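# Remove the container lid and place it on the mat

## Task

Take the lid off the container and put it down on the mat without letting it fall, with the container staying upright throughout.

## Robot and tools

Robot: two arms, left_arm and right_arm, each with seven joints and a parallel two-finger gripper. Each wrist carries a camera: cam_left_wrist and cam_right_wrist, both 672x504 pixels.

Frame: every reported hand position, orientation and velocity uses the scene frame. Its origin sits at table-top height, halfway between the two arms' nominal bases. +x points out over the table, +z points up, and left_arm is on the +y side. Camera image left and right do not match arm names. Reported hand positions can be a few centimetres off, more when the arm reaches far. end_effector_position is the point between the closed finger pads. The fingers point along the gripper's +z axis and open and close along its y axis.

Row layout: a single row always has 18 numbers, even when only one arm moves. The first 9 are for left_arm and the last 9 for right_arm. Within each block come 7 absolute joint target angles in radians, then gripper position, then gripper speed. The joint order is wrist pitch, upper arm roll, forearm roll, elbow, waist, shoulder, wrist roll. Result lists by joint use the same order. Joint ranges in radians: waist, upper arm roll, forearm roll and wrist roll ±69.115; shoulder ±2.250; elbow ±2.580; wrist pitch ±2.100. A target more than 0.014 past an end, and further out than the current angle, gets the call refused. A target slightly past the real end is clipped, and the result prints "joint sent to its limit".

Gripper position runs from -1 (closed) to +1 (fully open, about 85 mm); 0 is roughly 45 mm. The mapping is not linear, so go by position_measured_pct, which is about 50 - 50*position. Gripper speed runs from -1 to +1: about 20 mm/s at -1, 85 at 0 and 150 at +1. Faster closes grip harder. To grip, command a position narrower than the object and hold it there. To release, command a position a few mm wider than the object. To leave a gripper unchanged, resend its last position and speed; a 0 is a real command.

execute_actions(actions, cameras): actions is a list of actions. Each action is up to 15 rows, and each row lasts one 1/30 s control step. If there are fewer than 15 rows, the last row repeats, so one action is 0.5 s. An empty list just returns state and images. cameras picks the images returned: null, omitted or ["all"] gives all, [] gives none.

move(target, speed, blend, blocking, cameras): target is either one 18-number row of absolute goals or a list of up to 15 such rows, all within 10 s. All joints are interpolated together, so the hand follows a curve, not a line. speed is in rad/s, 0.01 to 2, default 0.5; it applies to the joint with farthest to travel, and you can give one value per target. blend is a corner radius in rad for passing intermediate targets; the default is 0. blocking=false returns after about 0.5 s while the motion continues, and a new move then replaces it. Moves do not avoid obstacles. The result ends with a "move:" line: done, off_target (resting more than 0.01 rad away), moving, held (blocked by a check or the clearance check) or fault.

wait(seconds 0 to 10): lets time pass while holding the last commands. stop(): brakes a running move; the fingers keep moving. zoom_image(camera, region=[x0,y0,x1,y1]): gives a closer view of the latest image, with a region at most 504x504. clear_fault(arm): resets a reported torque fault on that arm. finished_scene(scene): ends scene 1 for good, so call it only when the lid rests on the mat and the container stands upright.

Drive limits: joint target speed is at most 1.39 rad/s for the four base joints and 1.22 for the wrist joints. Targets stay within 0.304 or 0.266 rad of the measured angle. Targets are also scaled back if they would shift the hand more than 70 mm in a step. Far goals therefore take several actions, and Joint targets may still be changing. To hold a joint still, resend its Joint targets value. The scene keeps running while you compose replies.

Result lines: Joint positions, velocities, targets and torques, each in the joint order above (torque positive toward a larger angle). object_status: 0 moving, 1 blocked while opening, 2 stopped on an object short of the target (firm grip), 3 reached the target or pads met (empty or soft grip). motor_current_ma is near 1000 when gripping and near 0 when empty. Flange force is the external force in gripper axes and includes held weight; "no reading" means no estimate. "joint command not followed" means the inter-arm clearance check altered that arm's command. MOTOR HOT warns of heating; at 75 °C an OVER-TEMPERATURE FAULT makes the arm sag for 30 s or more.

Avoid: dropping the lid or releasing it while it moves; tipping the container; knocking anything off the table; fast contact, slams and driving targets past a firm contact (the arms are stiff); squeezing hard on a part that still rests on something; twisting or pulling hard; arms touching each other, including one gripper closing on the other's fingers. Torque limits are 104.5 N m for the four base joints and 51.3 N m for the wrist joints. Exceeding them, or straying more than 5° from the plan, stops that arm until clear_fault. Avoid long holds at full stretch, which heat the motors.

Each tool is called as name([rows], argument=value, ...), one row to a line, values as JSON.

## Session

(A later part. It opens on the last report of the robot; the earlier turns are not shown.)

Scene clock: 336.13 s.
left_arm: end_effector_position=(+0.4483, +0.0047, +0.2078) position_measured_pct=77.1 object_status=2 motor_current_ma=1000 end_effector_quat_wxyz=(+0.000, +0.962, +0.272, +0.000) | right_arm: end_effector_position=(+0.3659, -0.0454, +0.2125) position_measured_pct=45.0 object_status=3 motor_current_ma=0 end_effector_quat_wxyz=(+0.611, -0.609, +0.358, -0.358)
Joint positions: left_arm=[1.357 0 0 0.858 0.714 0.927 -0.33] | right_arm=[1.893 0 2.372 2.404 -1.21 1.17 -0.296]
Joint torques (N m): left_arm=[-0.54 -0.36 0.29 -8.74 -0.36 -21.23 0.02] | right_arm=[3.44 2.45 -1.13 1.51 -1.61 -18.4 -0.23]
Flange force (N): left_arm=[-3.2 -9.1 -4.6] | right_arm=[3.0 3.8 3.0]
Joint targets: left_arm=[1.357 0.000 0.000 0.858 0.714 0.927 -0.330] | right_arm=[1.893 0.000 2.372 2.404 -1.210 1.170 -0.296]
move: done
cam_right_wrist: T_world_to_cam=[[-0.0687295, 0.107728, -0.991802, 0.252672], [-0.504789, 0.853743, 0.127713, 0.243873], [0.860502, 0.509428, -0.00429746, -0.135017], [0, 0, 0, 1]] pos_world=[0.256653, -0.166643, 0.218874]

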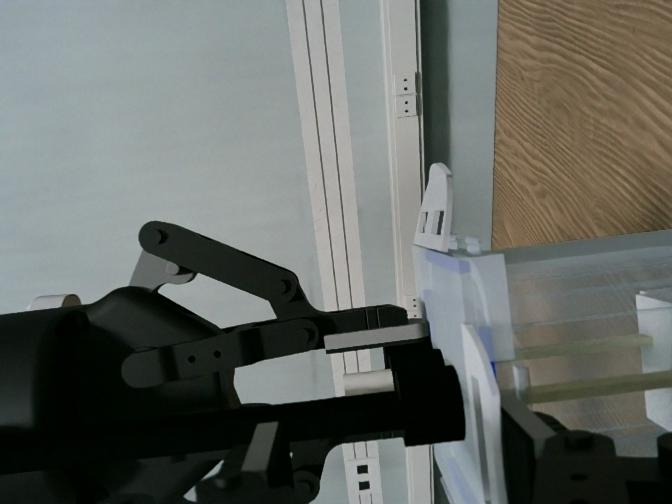

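move([
  [1.3569,0,0,0.8578,0.714,0.9269,-0.33,-0.9,-0.4,1.9479,0,2.1733,2.5143,-1.3608,1.2373,-0.4915,0.1,-1],
  [1.3569,0,0,0.8578,0.714,0.9269,-0.33,-0.9,-0.4,1.1266,0,0,1.8243,-1.3837,0.1907,0.945,0.1,-1],
  [1.3569,0,0,0.8578,0.714,0.9269,-0.33,-0.9,-0.4,1.1266,0,0,1.8243,-0.3,0.1907,0.945,0.1,-1],
], speed=[0.15,0.8,0.8], blend=[0,0.1,0], cameras=["cam_left_wrist"])

move(target=[1.3569,0,0,0.8578,0.714,0.9269,-0.33,0.1,-0.4,1.1266,0,0,1.8243,-0.3,0.1907,0.945,0.1,-1], cameras=["cam_left_wrist"])

Scene clock: 367.27 s.
left_arm: end_effector_position=(+0.4483, +0.0047, +0.2078) position_measured_pct=77.1 object_status=2 motor_current_ma=1000 end_effector_quat_wxyz=(+0.000, +0.962, +0.272, +0.000) | right_arm: end_effector_position=(+0.3389, -0.3396, +0.2999) position_measured_pct=45.0 object_status=3 motor_current_ma=0 end_effector_quat_wxyz=(+0.000, +0.152, +0.988, +0.000)
Joint positions: left_arm=[1.357 0 0 0.858 0.714 0.927 -0.33] | right_arm=[1.127 0 0 1.824 -0.3 0.191 0.945]
Joint torques (N m): left_arm=[-0.52 -0.4 0.22 -8.87 -0.47 -21.53 0.01] | right_arm=[0.17 0.04 -0.09 -7.8 -1.65 -12.41 -0.27]
Flange force (N): left_arm=[-3.4 -9.0 -4.1] | right_arm=[-3.9 -2.3 0.8]
Joint targets: left_arm=[1.357 0.000 0.000 0.858 0.714 0.927 -0.330] | right_arm=[1.127 0.000 0.000 1.824 -0.300 0.191 0.945]
move: done
cam_left_wrist: T_world_to_cam=[[0.525533, -0.848701, -0.0593466, -0.206315], [-0.846176, -0.528661, 0.0671052, 0.415872], [-0.0883265, 0.0149517, -0.995979, 0.388475], [0, 0, 0, 1]] pos_world=[0.494639, 0.0389471, 0.346761]

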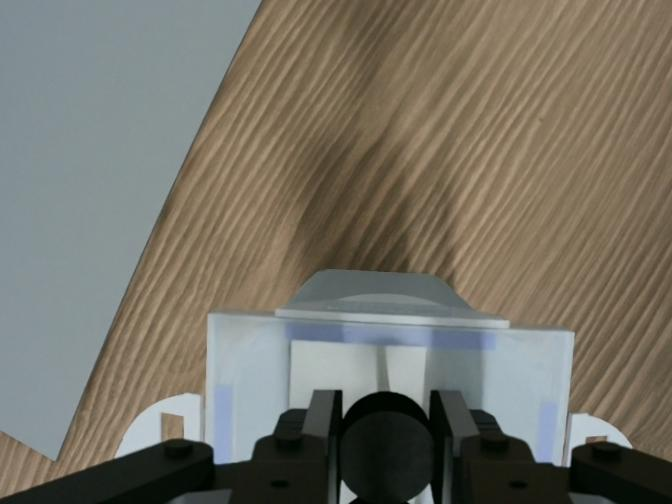

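Scene clock: 368.13 s.
left_arm: end_effector_position=(+0.4483, +0.0047, +0.2078) position_measured_pct=45.0 object_status=0 motor_current_ma=0 end_effector_quat_wxyz=(+0.000, +0.962, +0.272, +0.000) | right_arm: end_effector_position=(+0.3389, -0.3396, +0.2999) position_measured_pct=45.0 object_status=3 motor_current_ma=0 end_effector_quat_wxyz=(+0.000, +0.152, +0.988, +0.000)
Joint positions: left_arm=[1.357 0 0 0.858 0.714 0.927 -0.33] | right_arm=[1.127 0 0 1.824 -0.3 0.191 0.945]
Joint torques (N m): left_arm=[-0.05 -0.49 0.12 -10.52 -0.77 -25.96 -0.03] | right_arm=[0.2 0.06 -0.09 -7.85 -1.78 -12.49 -0.27]
Flange force (N): left_arm=[-3.5 -7.5 3.1] | right_arm=[-4.0 -2.5 1.0]
Joint targets: left_arm=[1.357 0.000 0.000 0.858 0.714 0.927 -0.330] | right_arm=[1.127 0.000 0.000 1.824 -0.300 0.191 0.945]
move: done
cam_left_wrist: T_world_to_cam=[[0.525533, -0.848701, -0.0593466, -0.206315], [-0.846176, -0.528661, 0.0671052, 0.415872], [-0.0883265, 0.0149517, -0.995979, 0.388475], [0, 0, 0, 1]] pos_world=[0.494639, 0.0389471, 0.346761]

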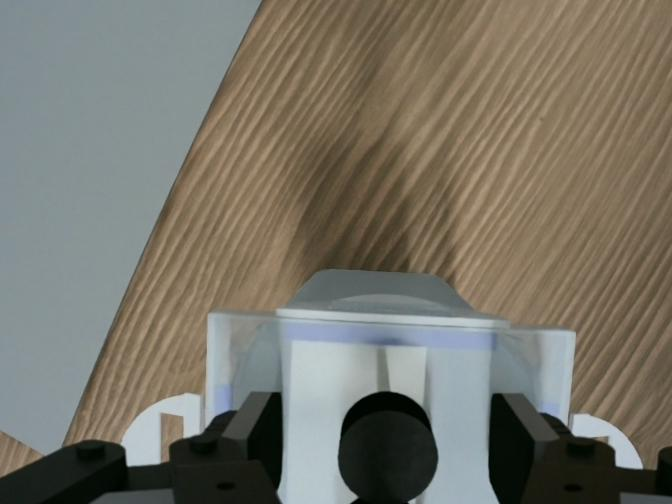

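move([
  [1.5259,0,0,0.7153,0.714,0.9004,-0.33,0.1,-0.4,1.1266,0,0,1.8243,-0.3,0.1907,0.945,0.1,-1],
  [1.7322,0,0,0.4944,0.714,0.915,-0.33,0.1,-0.4,1.1266,0,0,1.8243,-0.3,0.1907,0.945,0.1,-1],
  [1.7322,0,0,0.4944,0.2,0.915,-0.33,0.1,-0.4,1.1266,0,0,1.8243,-0.3,0.1907,0.945,0.1,-1],
  [1.3387,0,0,1.577,-0.4,0.226,1.5,0.1,-0.4,1.1266,0,0,1.8243,-0.3,0.1907,0.945,0.1,-1],
  [1.5137,0,2.3027,1.8705,-0.4,1.1857,3.2052,0.1,-0.4,1.1266,0,0,1.8243,-0.3,0.1907,0.945,0.1,-1],
], speed=[0.15,0.3,0.6,0.9,0.9], blend=[0,0,0.05,0.1,0], cameras=["cam_left_wrist"])

Scene clock: 417.60 s.
left_arm: end_effector_position=(+0.6425, +0.4583, +0.1781) position_measured_pct=45.0 object_status=3 motor_current_ma=0 end_effector_quat_wxyz=(+0.592, +0.592, +0.387, +0.387) | right_arm: end_effector_position=(+0.3389, -0.3396, +0.2999) position_measured_pct=45.0 object_status=3 motor_current_ma=0 end_effector_quat_wxyz=(+0.000, +0.152, +0.988, +0.000)
Joint positions: left_arm=[1.514 0 2.303 1.87 -0.4 1.186 3.205] | right_arm=[1.127 0 0 1.824 -0.3 0.191 0.945]
Joint torques (N m): left_arm=[2.87 1.47 0.37 -4.39 -0.77 -22 -0.04] | right_arm=[0.18 0.07 -0.1 -7.85 -1.71 -12.43 -0.28]
Flange force (N): left_arm=[-5.0 1.6 -2.4] | right_arm=[-3.9 -2.5 0.9]
Joint targets: left_arm=[1.514 0.000 2.303 1.871 -0.400 1.186 3.205] | right_arm=[1.127 0.000 0.000 1.824 -0.300 0.191 0.945]
move: done
cam_left_wrist: T_world_to_cam=[[0.055454, -0.0210192, 0.99824, -0.190846], [-0.461412, -0.887159, 0.00695199, 0.749777], [0.885451, -0.460986, -0.058895, -0.205161], [0, 0, 0, 1]] pos_world=[0.538199, 0.566584, 0.173214]

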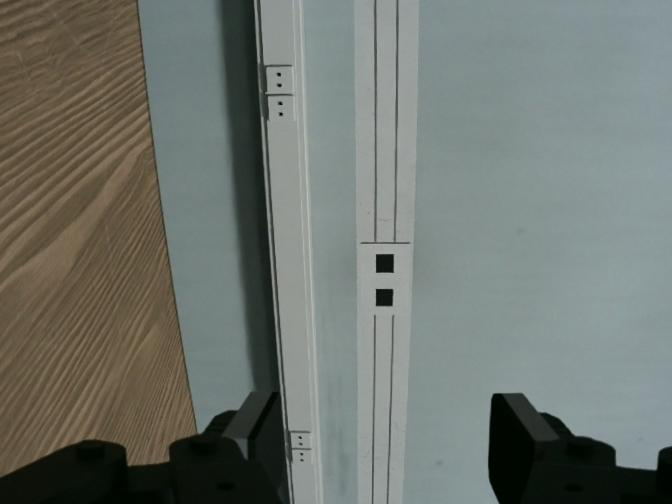

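move([
  [1.5137,0,2.3027,1.8705,-0.4,1.1857,3.2052,0.1,-0.4,1.5849,0,0,0.6908,-0.2,0.8659,-1.848,0.1,-0.4],
  [1.5137,0,2.3027,1.8705,-0.4,1.1857,3.2052,0.1,-0.4,1.5849,0,0,0.6908,-0.7658,0.8659,-1.848,0.1,-0.4],
], speed=[0.9,0.4], cameras=["cam_right_wrist"])

Scene clock: 431.50 s.
left_arm: end_effector_position=(+0.6425, +0.4582, +0.1781) position_measured_pct=45.0 object_status=3 motor_current_ma=0 end_effector_quat_wxyz=(+0.592, +0.592, +0.387, +0.387) | right_arm: end_effector_position=(+0.4521, +0.0010, +0.2990) position_measured_pct=45.0 object_status=3 motor_current_ma=0 end_effector_quat_wxyz=(+0.000, +0.968, +0.252, +0.000)
Joint positions: left_arm=[1.514 0 2.303 1.87 -0.4 1.186 3.205] | right_arm=[1.585 0 0 0.691 -0.766 0.866 -1.848]
Joint torques (N m): left_arm=[2.86 1.41 0.35 -4.41 -0.77 -22.37 -0.07] | right_arm=[0.05 0.39 -0.05 -8.81 -1.71 -25.07 -0.25]
Flange force (N): left_arm=[-5.0 0.7 -2.3] | right_arm=[4.6 2.0 -0.1]
Joint targets: left_arm=[1.514 0.000 2.303 1.870 -0.400 1.186 3.205] | right_arm=[1.585 0.000 0.000 0.691 -0.766 0.866 -1.848]
move: done
cam_right_wrist: T_world_to_cam=[[0.372535, -0.927967, 0.00970714, -0.158528], [-0.927837, -0.372235, 0.0236719, 0.460214], [-0.0183534, -0.0178253, -0.999673, 0.4629], [0, 0, 0, 1]] pos_world=[0.494557, 0.0324501, 0.453393]

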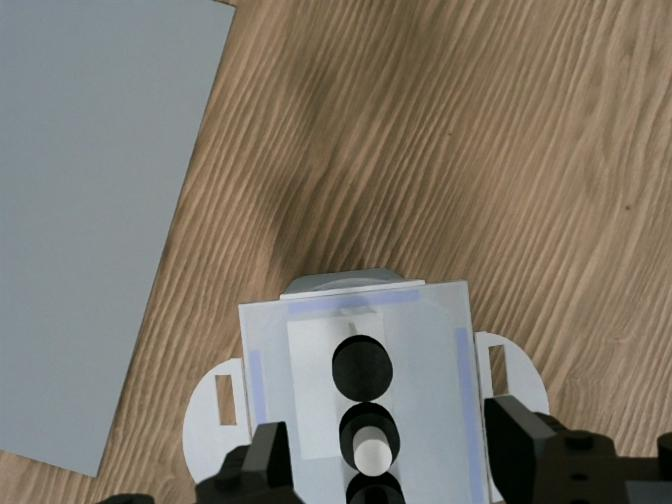

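move([
  [1.5137,0,2.3027,1.8705,-0.4,1.1857,3.2052,0.1,-0.4,1.4583,0,0,0.8008,-0.7673,0.8825,-1.8495,0.1,-0.4],
  [1.5137,0,2.3027,1.8705,-0.4,1.1857,3.2052,0.1,-0.4,1.3351,0,0,0.8985,-0.7673,0.908,-1.8495,0.1,-0.4],
], speed=[0.15,0.12], cameras=["cam_right_wrist"])

Scene clock: 448.37 s.
left_arm: end_effector_position=(+0.6425, +0.4582, +0.1781) position_measured_pct=45.0 object_status=3 motor_current_ma=0 end_effector_quat_wxyz=(+0.592, +0.592, +0.387, +0.387) | right_arm: end_effector_position=(+0.4532, +0.0036, +0.2073) position_measured_pct=45.0 object_status=3 motor_current_ma=0 end_effector_quat_wxyz=(+0.000, +0.968, +0.252, +0.000)
Joint positions: left_arm=[1.514 0 2.303 1.87 -0.4 1.186 3.205] | right_arm=[1.335 0 0 0.898 -0.767 0.908 -1.85]
Joint torques (N m): left_arm=[2.88 1.57 0.38 -4.46 -0.72 -22.33 -0.06] | right_arm=[0.09 0.32 -0.03 -8.62 -1.73 -25.42 -0.28]
Flange force (N): left_arm=[-4.9 0.9 -2.6] | right_arm=[3.6 2.3 1.0]
Joint targets: left_arm=[1.514 0.000 2.303 1.870 -0.400 1.186 3.205] | right_arm=[1.335 0.000 0.000 0.898 -0.767 0.908 -1.850]
move: done
cam_right_wrist: T_world_to_cam=[[0.372658, -0.927918, 0.00970291, -0.155698], [-0.927787, -0.372358, 0.0236737, 0.46435], [-0.0183543, -0.0178244, -0.999673, 0.371397], [0, 0, 0, 1]] pos_world=[0.495657, 0.0350499, 0.361793]

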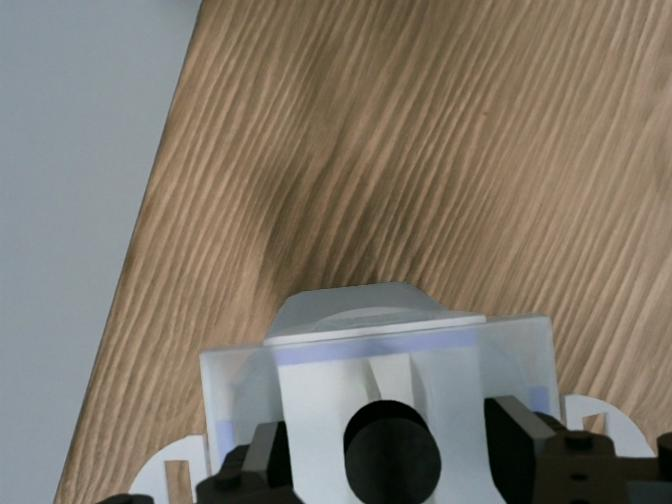

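move(target=[1.5137,0,2.3027,1.8705,-0.4,1.1857,3.2052,0.1,-0.4,1.3351,0,0,0.8985,-0.7673,0.908,-1.8495,-0.9,-0.4], cameras=[])

move(target=[1.5137,0,2.3027,1.8705,0.2381,1.1857,3.2052,0.1,-1,1.3351,0,0,0.8985,-0.7673,0.908,-1.8495,-0.9,-0.4])

Scene clock: 453.57 s.
left_arm: end_effector_position=(+0.6425, +0.4582, +0.1781) position_measured_pct=45.0 object_status=3 motor_current_ma=0 end_effector_quat_wxyz=(+0.592, +0.592, +0.387, +0.387) | right_arm: end_effector_position=(+0.4532, +0.0037, +0.2075) position_measured_pct=77.5 object_status=2 motor_current_ma=1000 end_effector_quat_wxyz=(+0.000, +0.968, +0.252, +0.000)
Joint positions: left_arm=[1.514 0 2.303 1.87 -0.4 1.186 3.205] | right_arm=[1.335 0 0 0.898 -0.767 0.908 -1.85]
Joint torques (N m): left_arm=[2.92 1.42 0.35 -4.43 -0.7 -22.51 -0.04] | right_arm=[-0.63 0.49 0.23 -3.33 -1.48 -12.89 -0.26]
Flange force (N): left_arm=[-4.9 0.4 -2.3] | right_arm=[1.4 2.4 -19.2]
Joint targets: left_arm=[1.514 0.000 2.303 1.870 -0.400 1.186 3.205] | right_arm=[1.335 0.000 0.000 0.898 -0.767 0.908 -1.850]
move: done

Scene clock: 455.23 s.
left_arm: end_effector_position=(+0.5246, +0.0512, +0.1781) position_measured_pct=45.0 object_status=3 motor_current_ma=0 end_effector_quat_wxyz=(+0.683, +0.683, +0.182, +0.182) | right_arm: end_effector_position=(+0.4532, +0.0036, +0.2074) position_measured_pct=77.5 object_status=2 motor_current_ma=1000 end_effector_quat_wxyz=(+0.000, +0.968, +0.252, +0.000)
Joint positions: left_arm=[1.514 0 2.303 1.87 0.238 1.186 3.205] | right_arm=[1.335 0 0 0.899 -0.767 0.908 -1.85]
Joint torques (N m): left_arm=[2.85 1.5 0.36 -4.44 -0.76 -22.48 -0.02] | right_arm=[-0.52 0.53 0.29 -3.04 -1.3 -12.5 -0.26]
Flange force (N): left_arm=[-5.1 0.5 -2.6] | right_arm=[1.6 2.1 -19.8]
Joint targets: left_arm=[1.514 0.000 2.303 1.870 0.238 1.186 3.205] | right_arm=[1.335 0.000 0.000 0.899 -0.767 0.908 -1.850]
move: done
cam_left_wrist: T_world_to_cam=[[0.0321171, -0.049869, 0.998239, -0.179048], [-0.899024, -0.437842, 0.00705171, 0.540781], [0.436719, -0.897668, -0.0588957, -0.0306518], [0, 0, 0, 1]] pos_world=[0.505312, 0.200332, 0.173114]
cam_right_wrist: T_world_to_cam=[[0.372657, -0.927919, 0.00970295, -0.155698], [-0.927788, -0.372357, 0.0236737, 0.464348], [-0.0183543, -0.0178245, -0.999673, 0.371497], [0, 0, 0, 1]] pos_world=[0.495657, 0.0350499, 0.361893]

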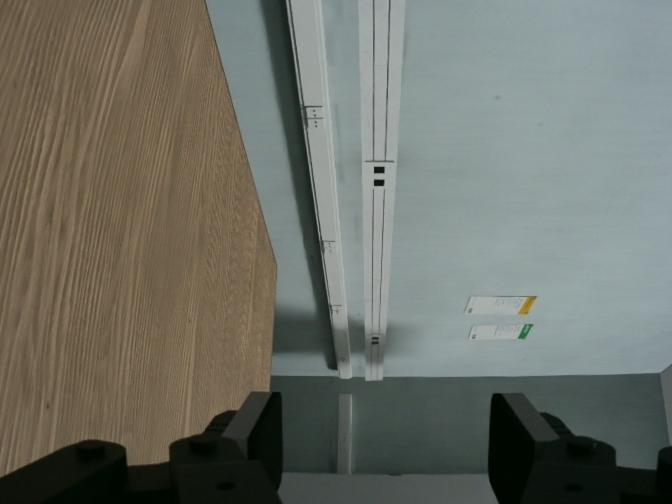

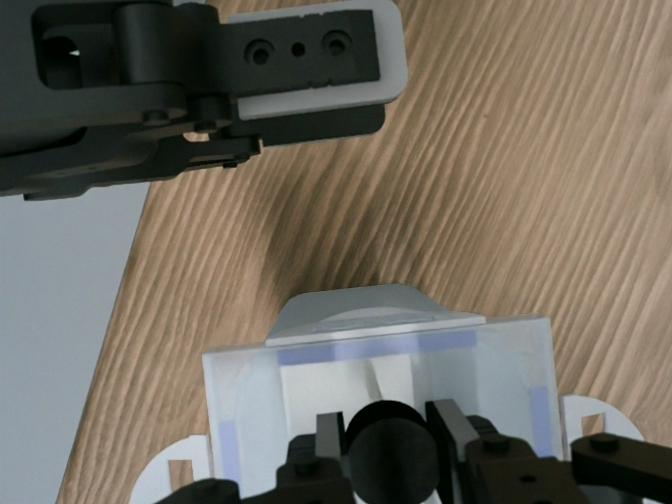

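move(target=[1.5137,0,2.3027,1.8705,0.2381,1.1857,3.2052,0.1,-1,1.3376,0,0,0.8967,-0.7673,0.9073,-1.8495,-0.9,-0.4], speed=0.03, cameras=[])

Scene clock: 465.03 s.
left_arm: end_effector_position=(+0.5245, +0.0511, +0.1781) position_measured_pct=45.0 object_status=3 motor_current_ma=0 end_effector_quat_wxyz=(+0.683, +0.683, +0.182, +0.182) | right_arm: end_effector_position=(+0.4532, +0.0036, +0.2083) position_measured_pct=77.5 object_status=2 motor_current_ma=1000 end_effector_quat_wxyz=(+0.000, +0.968, +0.252, +0.000)
Joint positions: left_arm=[1.514 0 2.303 1.87 0.238 1.186 3.205] | right_arm=[1.338 0 0 0.897 -0.767 0.907 -1.85]
Joint torques (N m): left_arm=[2.94 1.46 0.35 -4.39 -0.74 -22.4 -0.03] | right_arm=[0.84 0.54 0.18 -5.49 -1.48 -20.27 -0.22]
Flange force (N): left_arm=[-4.9 0.7 -2.2] | right_arm=[5.1 1.5 -6.4]
Joint targets: left_arm=[1.514 0.000 2.303 1.870 0.238 1.186 3.205] | right_arm=[1.338 0.000 0.000 0.897 -0.767 0.907 -1.850]
move: done

move(target=[1.5567,0,2.3565,1.9355,0.2908,1.1839,3.1589,0.1,-1,1.3376,0,0,0.8967,-0.7673,0.9073,-1.8495,-0.9,-0.4], speed=0.1)

Scene clock: 470.03 s.
left_arm: end_effector_position=(+0.4985, +0.0353, +0.1782) position_measured_pct=45.0 object_status=3 motor_current_ma=0 end_effector_quat_wxyz=(+0.684, +0.683, +0.182, +0.181) | right_arm: end_effector_position=(+0.4532, +0.0036, +0.2084) position_measured_pct=77.5 object_status=2 motor_current_ma=1000 end_effector_quat_wxyz=(+0.000, +0.968, +0.252, +0.000)
Joint positions: left_arm=[1.557 0 2.357 1.936 0.291 1.184 3.159] | right_arm=[1.338 0 0 0.897 -0.767 0.907 -1.85]
Joint torques (N m): left_arm=[2.88 1.38 0.2 -3.95 -0.82 -21.99 0] | right_arm=[0.8 0.57 0.19 -5.57 -1.49 -20.59 -0.27]
Flange force (N): left_arm=[-5.1 0.4 -2.5] | right_arm=[5.8 1.4 -6.2]
Joint targets: left_arm=[1.557 0.000 2.356 1.936 0.291 1.184 3.159] | right_arm=[1.338 0.000 0.000 0.897 -0.767 0.907 -1.850]
move: done
cam_left_wrist: T_world_to_cam=[[0.032711, -0.0477925, 0.998322, -0.179479], [-0.899359, -0.437127, 0.00854184, 0.510216], [0.435985, -0.898129, -0.0572815, -0.0334304], [0, 0, 0, 1]] pos_world=[0.479314, 0.184427, 0.172904]
cam_right_wrist: T_world_to_cam=[[0.372654, -0.92792, 0.00961022, -0.155673], [-0.927789, -0.372357, 0.0236365, 0.464338], [-0.0183544, -0.0177245, -0.999674, 0.372493], [0, 0, 0, 1]] pos_world=[0.495657, 0.0350497, 0.362893]

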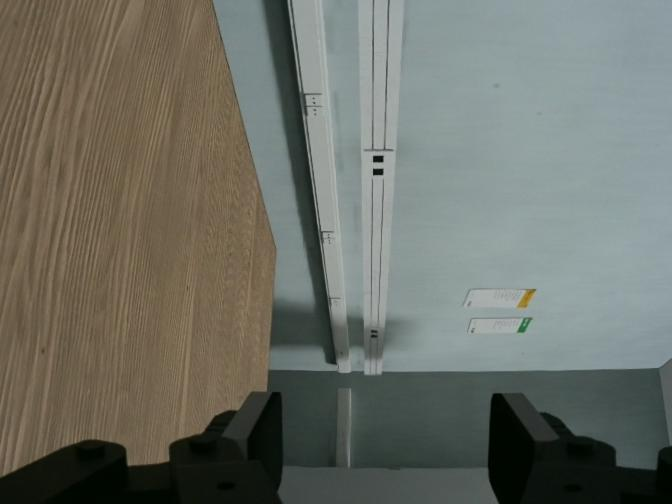

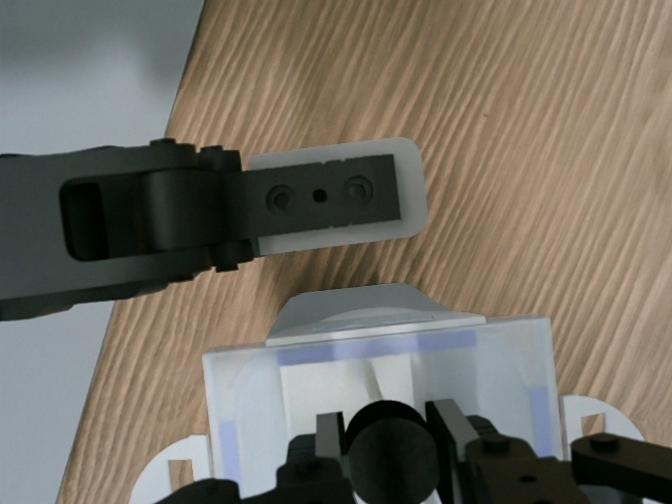

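move(target=[1.5854,0,2.3923,1.9788,0.3259,1.1827,3.128,0.1,-1,1.3376,0,0,0.8967,-0.7673,0.9073,-1.8495,-0.9,-0.4], speed=0.05, cameras=["cam_right_wrist"])

Scene clock: 480.53 s.
left_arm: end_effector_position=(+0.4811, +0.0263, +0.1781) position_measured_pct=45.0 object_status=3 motor_current_ma=0 end_effector_quat_wxyz=(+0.683, +0.683, +0.182, +0.182) | right_arm: end_effector_position=(+0.4532, +0.0036, +0.2084) position_measured_pct=77.5 object_status=2 motor_current_ma=1000 end_effector_quat_wxyz=(+0.000, +0.968, +0.252, +0.000)
Joint positions: left_arm=[1.585 0 2.392 1.979 0.326 1.183 3.128] | right_arm=[1.338 0 0 0.897 -0.767 0.907 -1.85]
Joint torques (N m): left_arm=[2.89 1.27 0.17 -3.7 -0.78 -21.64 -0.02] | right_arm=[0.81 0.6 0.18 -5.59 -1.43 -20.62 -0.25]
Flange force (N): left_arm=[-5.0 0.6 -2.9] | right_arm=[5.6 1.3 -6.1]
Joint targets: left_arm=[1.585 0.000 2.392 1.979 0.326 1.183 3.128] | right_arm=[1.338 0.000 0.000 0.897 -0.767 0.907 -1.850]
move: done
cam_right_wrist: T_world_to_cam=[[0.372654, -0.92792, 0.00961022, -0.155673], [-0.927789, -0.372357, 0.0236365, 0.464338], [-0.0183544, -0.0177245, -0.999674, 0.372493], [0, 0, 0, 1]] pos_world=[0.495657, 0.0350497, 0.362893]

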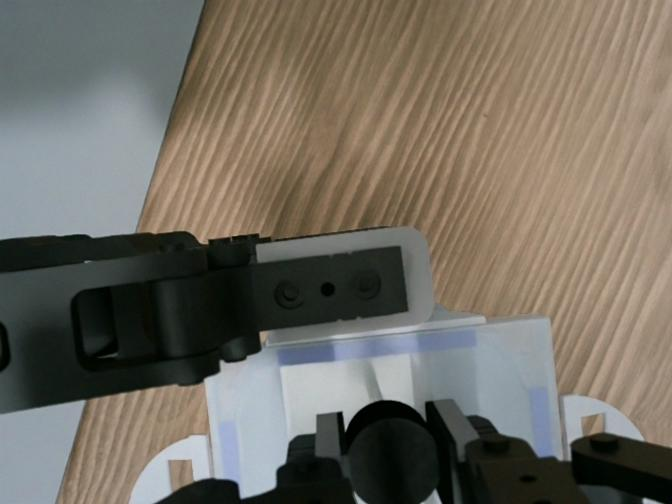

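move(target=[1.5933,0,2.4022,1.9907,0.3356,1.1824,3.1195,0.1,-1,1.3376,0,0,0.8967,-0.7673,0.9073,-1.8495,-0.9,-0.4], speed=0.03, cameras=["cam_right_wrist"])

Scene clock: 489.37 s.
left_arm: end_effector_position=(+0.4764, +0.0240, +0.1781) position_measured_pct=45.0 object_status=3 motor_current_ma=0 end_effector_quat_wxyz=(+0.683, +0.684, +0.182, +0.182) | right_arm: end_effector_position=(+0.4532, +0.0036, +0.2084) position_measured_pct=77.5 object_status=2 motor_current_ma=1000 end_effector_quat_wxyz=(+0.000, +0.968, +0.252, +0.000)
Joint positions: left_arm=[1.593 0 2.402 1.991 0.336 1.182 3.12] | right_arm=[1.338 0 0 0.897 -0.767 0.907 -1.85]
Joint torques (N m): left_arm=[2.91 1.28 0.13 -3.56 -0.75 -21.54 0] | right_arm=[0.81 0.54 0.18 -5.6 -1.45 -20.62 -0.25]
Flange force (N): left_arm=[-4.9 0.6 -2.8] | right_arm=[5.6 1.3 -6.1]
Joint targets: left_arm=[1.593 0.000 2.402 1.991 0.336 1.182 3.120] | right_arm=[1.338 0.000 0.000 0.897 -0.767 0.907 -1.850]
move: done
cam_right_wrist: T_world_to_cam=[[0.372654, -0.92792, 0.00961022, -0.155673], [-0.927789, -0.372357, 0.0236365, 0.464338], [-0.0183544, -0.0177245, -0.999674, 0.372493], [0, 0, 0, 1]] pos_world=[0.495657, 0.0350497, 0.362893]

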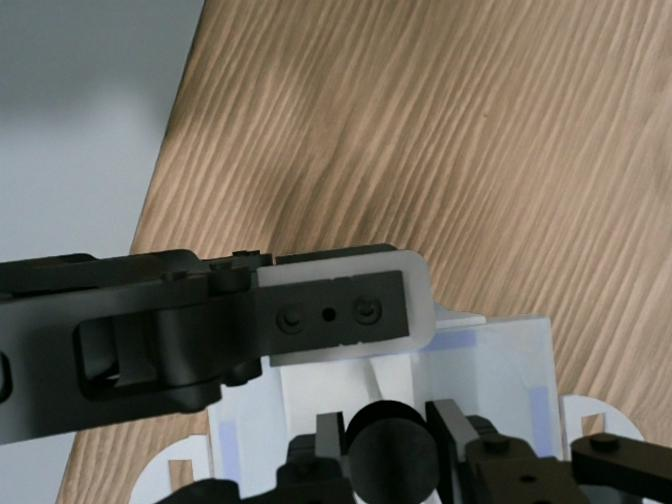

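move(target=[1.5933,0,2.4022,1.9907,0.3356,1.1824,3.1195,-0.6,-1,1.3376,0,0,0.8967,-0.7673,0.9073,-1.8495,-0.9,-0.4], speed=0.03)

Scene clock: 495.73 s.
left_arm: end_effector_position=(+0.4764, +0.0240, +0.1781) position_measured_pct=71.0 object_status=0 motor_current_ma=1000 end_effector_quat_wxyz=(+0.683, +0.684, +0.182, +0.182) | right_arm: end_effector_position=(+0.4532, +0.0036, +0.2084) position_measured_pct=77.5 object_status=2 motor_current_ma=1000 end_effector_quat_wxyz=(+0.000, +0.968, +0.252, +0.000)
Joint positions: left_arm=[1.593 0 2.402 1.991 0.336 1.182 3.12] | right_arm=[1.338 0 0 0.897 -0.767 0.907 -1.85]
Joint torques (N m): left_arm=[12.45 9.91 -2.42 -9.01 4.1 -37.51 -0.03] | right_arm=[-2.21 0.28 -0.62 -2.61 0.07 -7.98 -0.04]
Flange force (N): left_arm=[2.6 -24.6 -3.4] | right_arm=[-4.2 0.9 -27.9]
Joint targets: left_arm=[1.593 0.000 2.402 1.991 0.336 1.182 3.120] | right_arm=[1.338 0.000 0.000 0.897 -0.767 0.907 -1.850]
move: done
cam_left_wrist: T_world_to_cam=[[0.0317767, -0.0511518, 0.998185, -0.178671], [-0.89889, -0.438132, 0.0061637, 0.48559], [0.437021, -0.897454, -0.0599022, -0.0339606], [0, 0, 0, 1]] pos_world=[0.457011, 0.173135, 0.17332]
cam_right_wrist: T_world_to_cam=[[0.37274, -0.927886, 0.00964457, -0.155729], [-0.927756, -0.372443, 0.023545, 0.464359], [-0.018255, -0.017724, -0.999676, 0.372445], [0, 0, 0, 1]] pos_world=[0.495657, 0.0350495, 0.362893]

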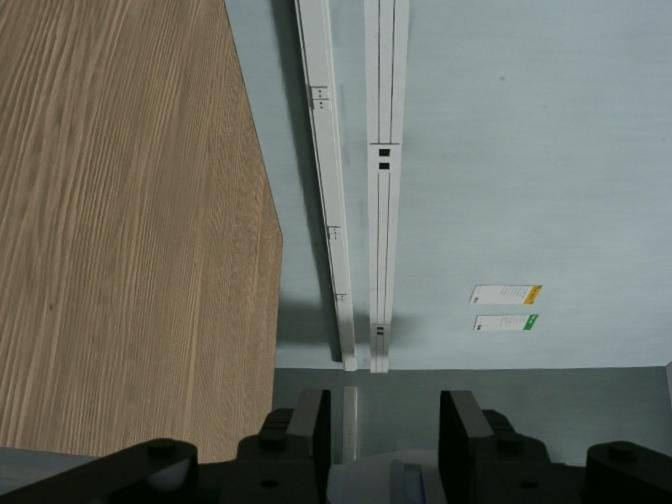

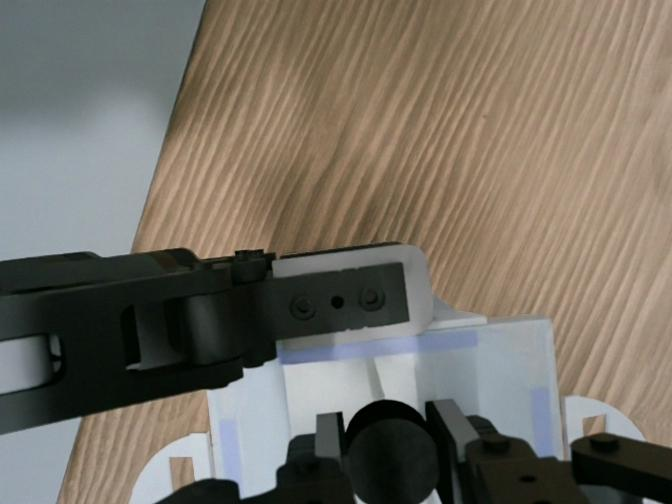

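move(target=[1.5876,0,2.395,1.9795,0.3286,1.1881,3.1257,-0.6,-1,1.3376,0,0,0.8967,-0.7673,0.9073,-1.8495,-0.9,-0.4], speed=0.03, cameras=["cam_right_wrist"])

move(target=[1.5819,0,2.3878,1.9708,0.3216,1.1883,3.1319,-0.6,-1,1.3376,0,0,0.8967,-0.7673,0.9073,-1.8495,-0.9,-0.4], speed=0.03, cameras=["cam_right_wrist"])

Scene clock: 509.83 s.
left_arm: end_effector_position=(+0.4797, +0.0255, +0.1754) position_measured_pct=71.0 object_status=2 motor_current_ma=1000 end_effector_quat_wxyz=(+0.683, +0.684, +0.183, +0.181) | right_arm: end_effector_position=(+0.4533, +0.0036, +0.2083) position_measured_pct=77.5 object_status=2 motor_current_ma=1000 end_effector_quat_wxyz=(+0.000, +0.968, +0.252, +0.000)
Joint positions: left_arm=[1.588 0 2.395 1.979 0.329 1.188 3.126] | right_arm=[1.337 0 0 0.897 -0.767 0.907 -1.85]
Joint torques (N m): left_arm=[6.44 -1.33 4.56 -9.85 -10.1 -27.58 -0.02] | right_arm=[4.95 -2.98 -2.74 1.09 -4.37 -15.48 0.27]
Flange force (N): left_arm=[-21.4 -3.5 -3.6] | right_arm=[19.0 2.0 -11.4]
Joint targets: left_arm=[1.588 0.000 2.395 1.979 0.329 1.188 3.126] | right_arm=[1.338 0.000 0.000 0.897 -0.767 0.907 -1.850]
move: done
cam_right_wrist: T_world_to_cam=[[0.372536, -0.927966, 0.00974437, -0.155697], [-0.927838, -0.372237, 0.0235792, 0.464474], [-0.0182535, -0.0178253, -0.999674, 0.372349], [0, 0, 0, 1]] pos_world=[0.495756, 0.0350501, 0.362793]

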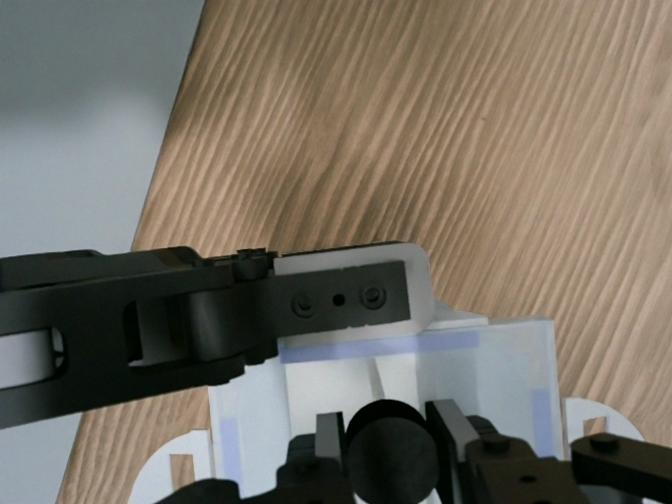

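Scene clock: 510.93 s.
left_arm: end_effector_position=(+0.4832, +0.0273, +0.1754) position_measured_pct=80.1 object_status=0 motor_current_ma=0 end_effector_quat_wxyz=(+0.683, +0.684, +0.183, +0.181) | right_arm: end_effector_position=(+0.4532, +0.0036, +0.2084) position_measured_pct=77.5 object_status=2 motor_current_ma=1000 end_effector_quat_wxyz=(+0.000, +0.968, +0.252, +0.000)
Joint positions: left_arm=[1.582 0 2.388 1.971 0.322 1.188 3.132] | right_arm=[1.338 0 0 0.897 -0.767 0.907 -1.85]
Joint torques (N m): left_arm=[3.66 2.03 -0.1 -4.05 -0.24 -23.11 -0.04] | right_arm=[-0.91 0.86 0.49 -5.26 -1.13 -16.15 -0.23]
Flange force (N): left_arm=[-4.1 -1.8 -2.7] | right_arm=[0.0 2.2 -14.1]
Joint targets: left_arm=[1.582 0.000 2.388 1.971 0.322 1.188 3.132] | right_arm=[1.338 0.000 0.000 0.897 -0.767 0.907 -1.850]
move: done
cam_right_wrist: T_world_to_cam=[[0.372657, -0.927919, 0.00970295, -0.155708], [-0.927788, -0.372357, 0.0236737, 0.464325], [-0.0183543, -0.0178245, -0.999673, 0.372497], [0, 0, 0, 1]] pos_world=[0.495657, 0.0350499, 0.362893]

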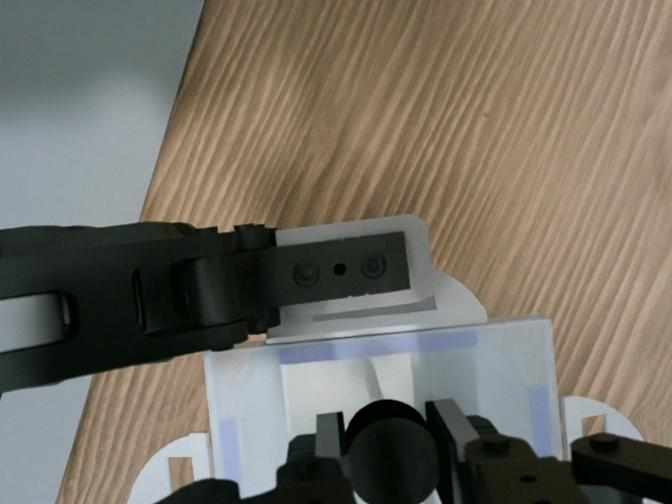

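move([
  [1.5819,0,2.3878,1.9708,0.3216,1.1883,3.1319,0.1,-1,1.3376,0,0,0.8967,-0.7673,0.9073,-1.8495,-0.9,-0.4],
  [1.5623,0,2.3882,1.9968,0.3217,1.1331,3.1496,0.1,-1,1.3376,0,0,0.8967,-0.7673,0.9073,-1.8495,-0.9,-0.4],
], speed=0.05)

Scene clock: 529.73 s.
left_arm: end_effector_position=(+0.4832, +0.0273, +0.1972) position_measured_pct=45.0 object_status=3 motor_current_ma=0 end_effector_quat_wxyz=(+0.683, +0.683, +0.182, +0.182) | right_arm: end_effector_position=(+0.4532, +0.0036, +0.2084) position_measured_pct=77.5 object_status=2 motor_current_ma=1000 end_effector_quat_wxyz=(+0.000, +0.968, +0.252, +0.000)
Joint positions: left_arm=[1.562 0 2.388 1.997 0.322 1.133 3.15] | right_arm=[1.338 0 0 0.897 -0.767 0.907 -1.85]
Joint torques (N m): left_arm=[3.28 1.63 0.03 -3.99 -0.56 -22.14 -0.02] | right_arm=[-0.73 1.02 0.59 -5.35 -0.91 -16.75 -0.28]
Flange force (N): left_arm=[-4.4 -0.8 -2.3] | right_arm=[0.6 1.8 -13.1]
Joint targets: left_arm=[1.562 0.000 2.388 1.997 0.322 1.133 3.150] | right_arm=[1.338 0.000 0.000 0.897 -0.767 0.907 -1.850]
move: done
cam_left_wrist: T_world_to_cam=[[0.0320759, -0.0500009, 0.998234, -0.197934], [-0.899027, -0.437839, 0.00695703, 0.492981], [0.436717, -0.897662, -0.0589962, -0.0328817], [0, 0, 0, 1]] pos_world=[0.463912, 0.176432, 0.192215]
cam_right_wrist: T_world_to_cam=[[0.372654, -0.92792, 0.00961022, -0.155673], [-0.927789, -0.372357, 0.0236365, 0.464338], [-0.0183544, -0.0177245, -0.999674, 0.372493], [0, 0, 0, 1]] pos_world=[0.495657, 0.0350497, 0.362893]

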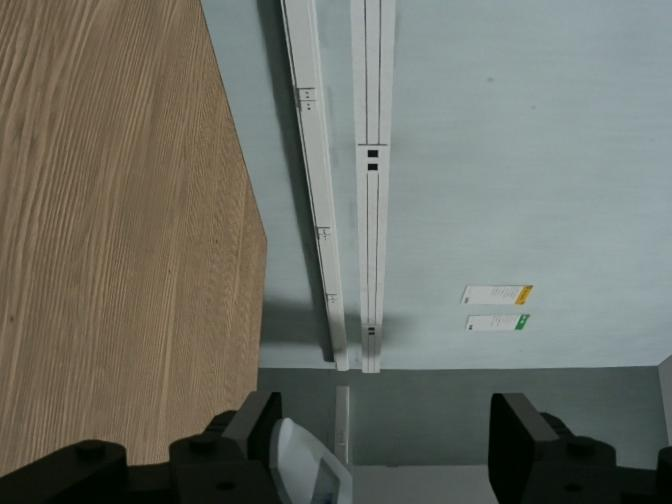

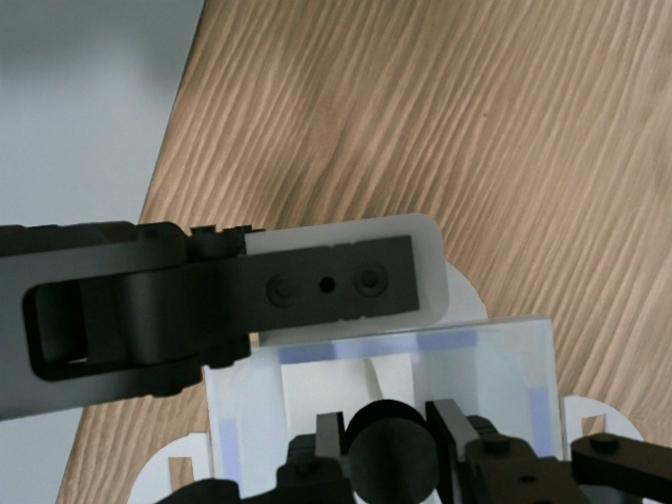

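move(target=[1.5533,0,2.3884,2.009,0.3217,1.107,3.158,0.1,-1,1.3376,0,0,0.8967,-0.7673,0.9073,-1.8495,-0.9,-0.4], speed=0.05)

Scene clock: 537.60 s.
left_arm: end_effector_position=(+0.4829, +0.0275, +0.2075) position_measured_pct=45.0 object_status=3 motor_current_ma=0 end_effector_quat_wxyz=(+0.684, +0.683, +0.182, +0.183) | right_arm: end_effector_position=(+0.4532, +0.0036, +0.2084) position_measured_pct=77.5 object_status=2 motor_current_ma=1000 end_effector_quat_wxyz=(+0.000, +0.968, +0.252, +0.000)
Joint positions: left_arm=[1.553 0 2.388 2.009 0.322 1.107 3.158] | right_arm=[1.338 0 0 0.897 -0.767 0.907 -1.85]
Joint torques (N m): left_arm=[3.31 1.53 0.13 -4.17 -0.56 -21.96 -0.03] | right_arm=[-0.7 1.02 0.59 -5.31 -0.88 -16.75 -0.29]
Flange force (N): left_arm=[-4.3 -0.7 -2.4] | right_arm=[0.7 1.7 -13.1]
Joint targets: left_arm=[1.553 0.000 2.388 2.009 0.322 1.107 3.158] | right_arm=[1.338 0.000 0.000 0.897 -0.767 0.907 -1.850]
move: done
cam_left_wrist: T_world_to_cam=[[0.0306143, -0.0494952, 0.998305, -0.207627], [-0.898884, -0.438148, 0.00584233, 0.492942], [0.437117, -0.897539, -0.057904, -0.0323903], [0, 0, 0, 1]] pos_world=[0.463612, 0.176634, 0.20252]
cam_right_wrist: T_world_to_cam=[[0.372654, -0.92792, 0.00961022, -0.155673], [-0.927789, -0.372357, 0.0236365, 0.464338], [-0.0183544, -0.0177245, -0.999674, 0.372493], [0, 0, 0, 1]] pos_world=[0.495657, 0.0350497, 0.362893]

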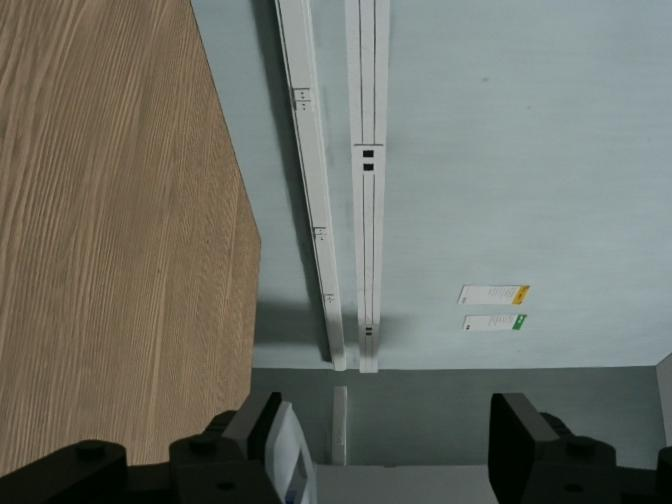

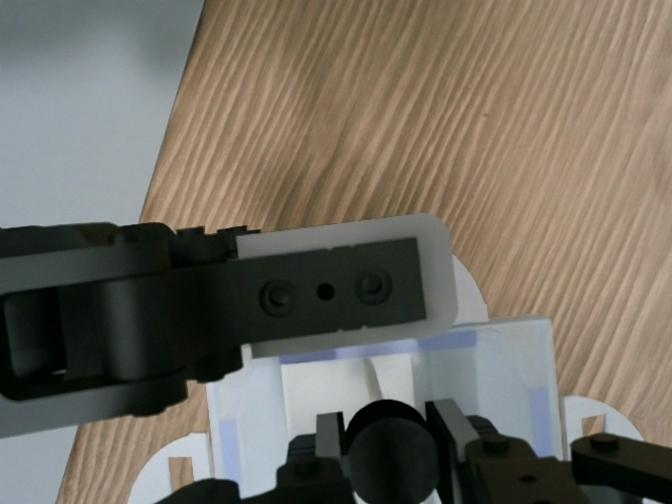

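move([
  [1.4673,0,2.281,1.879,0.2167,1.111,3.251,0.1,-1,1.3376,0,0,0.8967,-0.7673,0.9073,-1.8495,-0.9,-0.4],
  [1.4673,0,2.281,1.879,-0.3,1.111,3.251,0.1,-1,1.3376,0,0,0.8967,-0.7673,0.9073,-1.8495,-0.9,-0.4],
  [1.3387,0,0,1.577,-0.3,0.226,2,0.1,-1,1.3376,0,0,0.8967,-0.7673,0.9073,-1.8495,-0.9,-0.4],
  [1.5179,0,-1.2253,2.0625,0,0.5655,1.0783,0.1,-1,1.3376,0,0,0.8967,-0.7673,0.9073,-1.8495,-0.9,-0.4],
], speed=[0.12,0.6,0.9,0.9], blend=[0,0.1,0.1,0], cameras=["cam_right_wrist"])

move(target=[1.5179,0,-1.2253,2.0625,0,0.5655,1.0783,0.1,-1,1.3376,0,0,0.8967,-0.7673,0.9073,-1.8495,0.1,-0.4], cameras=["cam_right_wrist"])

Scene clock: 668.80 s.
left_arm: end_effector_position=(+0.2567, +0.7084, +0.3484) position_measured_pct=45.0 object_status=3 motor_current_ma=0 end_effector_quat_wxyz=(-0.506, +0.461, +0.627, +0.372) | right_arm: end_effector_position=(+0.4532, +0.0036, +0.2084) position_measured_pct=77.5 object_status=2 motor_current_ma=1000 end_effector_quat_wxyz=(+0.000, +0.968, +0.252, +0.000)
Joint positions: left_arm=[1.518 0 -1.225 2.062 0 0.565 1.078] | right_arm=[1.338 0 0 0.897 -0.767 0.907 -1.85]
Joint torques (N m): left_arm=[2.5 -2.05 -1.12 -5.22 -0.73 -15.07 -0.01] | right_arm=[-0.51 0.85 0.49 -5.49 -1.13 -17.44 -0.28]
Flange force (N): left_arm=[-1.8 -4.7 0.3] | right_arm=[1.1 2.0 -11.8]
Joint targets: left_arm=[1.518 0.000 -1.225 2.063 0.000 0.566 1.078] | right_arm=[1.338 0.000 0.000 0.897 -0.767 0.907 -1.850]
move: done
cam_right_wrist: T_world_to_cam=[[0.372654, -0.92792, 0.00961022, -0.155673], [-0.927789, -0.372357, 0.0236365, 0.464338], [-0.0183544, -0.0177245, -0.999674, 0.372493], [0, 0, 0, 1]] pos_world=[0.495657, 0.0350497, 0.362893]

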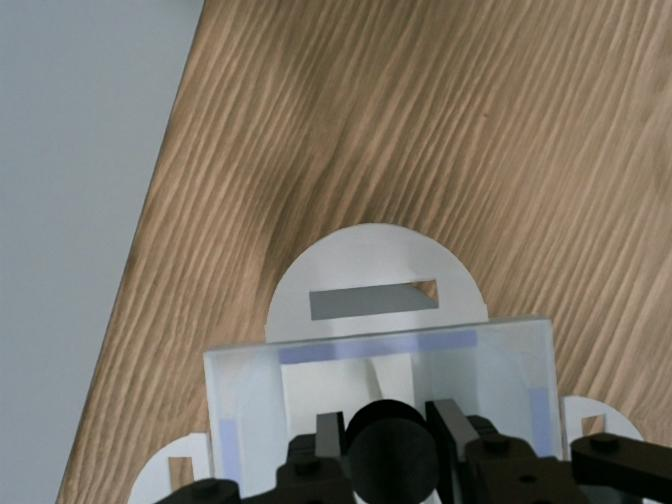

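Scene clock: 669.57 s.
left_arm: end_effector_position=(+0.2567, +0.7084, +0.3484) position_measured_pct=45.0 object_status=3 motor_current_ma=0 end_effector_quat_wxyz=(-0.506, +0.461, +0.627, +0.372) | right_arm: end_effector_position=(+0.4531, +0.0036, +0.2083) position_measured_pct=45.0 object_status=0 motor_current_ma=0 end_effector_quat_wxyz=(+0.000, +0.968, +0.252, +0.000)
Joint positions: left_arm=[1.518 0 -1.225 2.062 0 0.566 1.078] | right_arm=[1.338 0 0 0.897 -0.767 0.907 -1.85]
Joint torques (N m): left_arm=[2.48 -2.1 -1.08 -5.25 -0.69 -15.13 0] | right_arm=[0.08 0.33 -0.07 -8.61 -1.78 -25.4 -0.25]
Flange force (N): left_arm=[-1.9 -4.7 0.3] | right_arm=[3.7 2.3 0.9]
Joint targets: left_arm=[1.518 0.000 -1.225 2.062 0.000 0.566 1.078] | right_arm=[1.338 0.000 0.000 0.897 -0.767 0.907 -1.850]
move: done
cam_right_wrist: T_world_to_cam=[[0.372658, -0.927918, 0.00970291, -0.155707], [-0.927787, -0.372358, 0.0236737, 0.464327], [-0.0183543, -0.0178244, -0.999673, 0.372397], [0, 0, 0, 1]] pos_world=[0.495657, 0.0350499, 0.362793]

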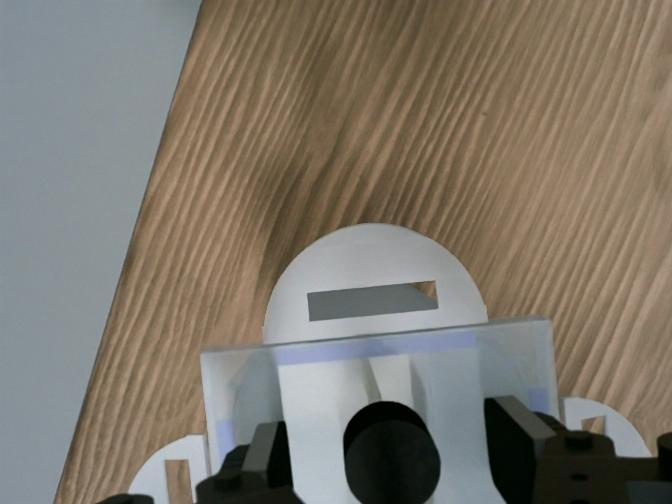

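move([
  [1.5179,0,-1.2253,2.0625,0,0.5655,1.0783,0.1,-0.4,1.4583,0,0,0.8008,-0.7673,0.8825,-1.8495,0.1,-0.4],
  [1.5179,0,-1.2253,2.0625,0,0.5655,1.0783,0.1,-0.4,1.5849,0,0,0.6908,-0.7673,0.8659,-1.8495,0.1,-0.4],
  [1.5179,0,-1.2253,2.0625,0,0.5655,1.0783,0.1,-0.4,1.5849,0,0,0.6908,-0.2,0.8659,-1.8495,0.1,-0.4],
  [1.5179,0,-1.2253,2.0625,0,0.5655,1.0783,0.1,-0.4,1.1266,0,0,1.8243,0.5,0.1907,0.945,0.1,-0.4],
  [1.5179,0,-1.2253,2.0625,1.364,0.5655,1.0783,0.1,-0.4,1.1266,0,0,1.8243,0.8,0.1907,0.945,0.1,-0.4],
], speed=[0.15,0.3,0.6,0.9,0.8], blend=[0,0,0.1,0.1,0], cameras=["cam_left_wrist"])

Scene clock: 689.27 s.
left_arm: end_effector_position=(+0.2960, +0.2066, +0.3484) position_measured_pct=45.0 object_status=3 motor_current_ma=0 end_effector_quat_wxyz=(-0.158, +0.753, +0.196, +0.607) | right_arm: end_effector_position=(+0.2271, -0.7039, +0.2999) position_measured_pct=45.0 object_status=3 motor_current_ma=0 end_effector_quat_wxyz=(+0.000, +0.646, +0.763, +0.000)
Joint positions: left_arm=[1.518 0 -1.225 2.062 1.364 0.566 1.078] | right_arm=[1.127 0 0 1.824 0.8 0.191 0.945]
Joint torques (N m): left_arm=[2.5 -2.05 -1.14 -5.23 -0.69 -15.09 -0.03] | right_arm=[0.22 0.03 -0.12 -7.77 -1.73 -12.48 -0.28]
Flange force (N): left_arm=[-1.9 -4.8 0.3] | right_arm=[-4.1 -2.4 0.9]
Joint targets: left_arm=[1.518 0.000 -1.225 2.062 1.364 0.566 1.078] | right_arm=[1.127 0.000 0.000 1.824 0.800 0.191 0.945]
move: done
cam_left_wrist: T_world_to_cam=[[0.538547, -0.842542, -0.00944735, 0.0309547], [-0.238525, -0.141691, -0.960744, 0.482609], [0.808129, 0.519659, -0.277275, -0.107986], [0, 0, 0, 1]] pos_world=[0.185711, 0.150578, 0.434015]

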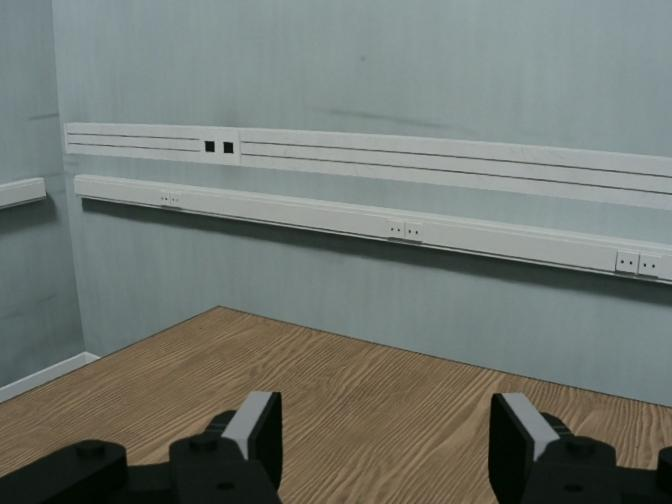

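move(target=[1.6889,0,-1.2412,1.0346,1.364,1.0865,0.6002,0.1,-0.4,1.1266,0,0,1.8243,0.8,0.1907,0.945,0.1,-0.4], speed=0.4, cameras=["cam_left_wrist"])

Scene clock: 697.33 s.
left_arm: end_effector_position=(+0.3558, -0.0470, +0.2983) position_measured_pct=45.0 object_status=3 motor_current_ma=0 end_effector_quat_wxyz=(-0.158, +0.753, +0.196, +0.607) | right_arm: end_effector_position=(+0.2271, -0.7039, +0.2999) position_measured_pct=45.0 object_status=3 motor_current_ma=0 end_effector_quat_wxyz=(+0.000, +0.646, +0.763, +0.000)
Joint positions: left_arm=[1.689 0 -1.241 1.035 1.364 1.086 0.6] | right_arm=[1.127 0 0 1.824 0.8 0.191 0.945]
Joint torques (N m): left_arm=[1.64 -2.71 -2.08 -8.42 -0.69 -25.66 -0.02] | right_arm=[0.18 0.06 -0.11 -7.82 -1.71 -12.45 -0.3]
Flange force (N): left_arm=[-0.7 -6.9 1.4] | right_arm=[-4.0 -2.5 0.8]
Joint targets: left_arm=[1.689 0.000 -1.241 1.035 1.364 1.087 0.600] | right_arm=[1.127 0.000 0.000 1.824 0.800 0.191 0.945]
move: done
cam_left_wrist: T_world_to_cam=[[0.538334, -0.842678, -0.00952074, -0.215272], [-0.238681, -0.141624, -0.960715, 0.412914], [0.808225, 0.519458, -0.277373, -0.0383174], [0, 0, 0, 1]] pos_world=[0.245412, -0.103022, 0.384015]

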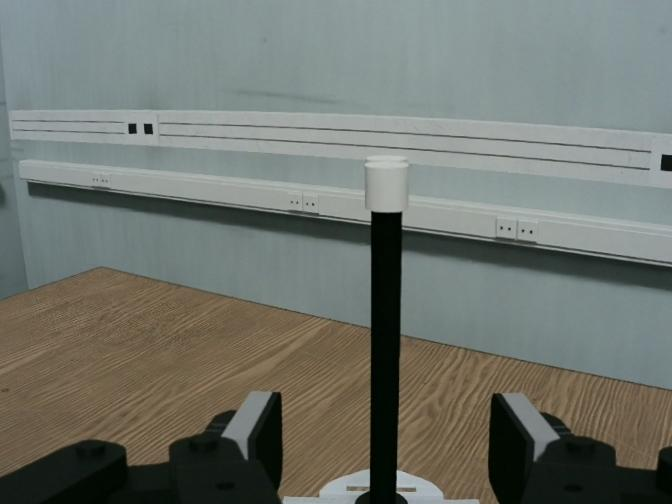

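move([
  [1.6449,0,-1.2292,1.0239,1.3640,1.2310,0.7271,0.1,-0.4,1.1266,0,0,1.8243,0.8,0.1907,0.945,0.1,-0.4],
  [1.5885,0,-1.2676,1.0861,1.3029,1.2075,0.7489,0.1,-0.4,1.1266,0,0,1.8243,0.8,0.1907,0.945,0.1,-0.4],
], speed=0.12, cameras=["cam_left_wrist"])

Scene clock: 729.50 s.
left_arm: end_effector_position=(+0.3907, -0.0274, +0.2085) position_measured_pct=45.0 object_status=3 motor_current_ma=0 end_effector_quat_wxyz=(-0.158, +0.753, +0.196, +0.607) | right_arm: end_effector_position=(+0.2271, -0.7039, +0.2999) position_measured_pct=45.0 object_status=3 motor_current_ma=0 end_effector_quat_wxyz=(+0.000, +0.646, +0.763, +0.000)
Joint positions: left_arm=[1.588 0 -1.268 1.086 1.303 1.207 0.749] | right_arm=[1.127 0 0 1.824 0.8 0.191 0.945]
Joint torques (N m): left_arm=[1.91 -3 -1.84 -7.78 -0.81 -25.95 0.02] | right_arm=[0.18 0.05 -0.11 -7.84 -1.75 -12.48 -0.27]
Flange force (N): left_arm=[0.1 -7.3 0.5] | right_arm=[-4.0 -2.5 0.9]
Joint targets: left_arm=[1.588 0.000 -1.268 1.086 1.303 1.207 0.749] | right_arm=[1.127 0.000 0.000 1.824 0.800 0.191 0.945]
move: done
cam_left_wrist: T_world_to_cam=[[0.538446, -0.842604, -0.00967612, -0.218433], [-0.238563, -0.141415, -0.960775, 0.337677], [0.808185, 0.519634, -0.277159, -0.101758], [0, 0, 0, 1]] pos_world=[0.280411, -0.0834232, 0.294115]

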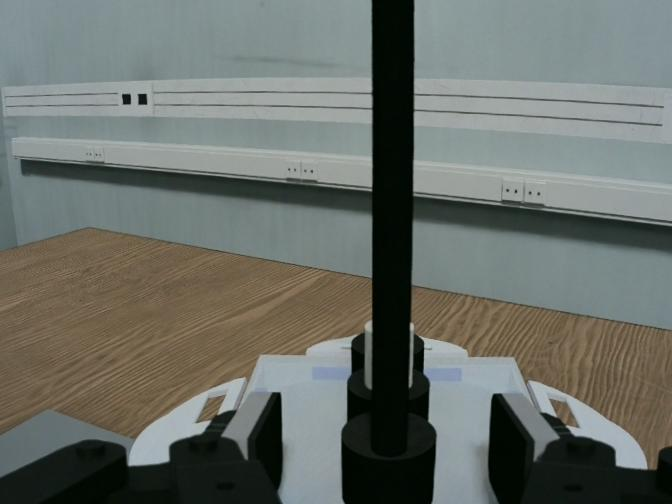

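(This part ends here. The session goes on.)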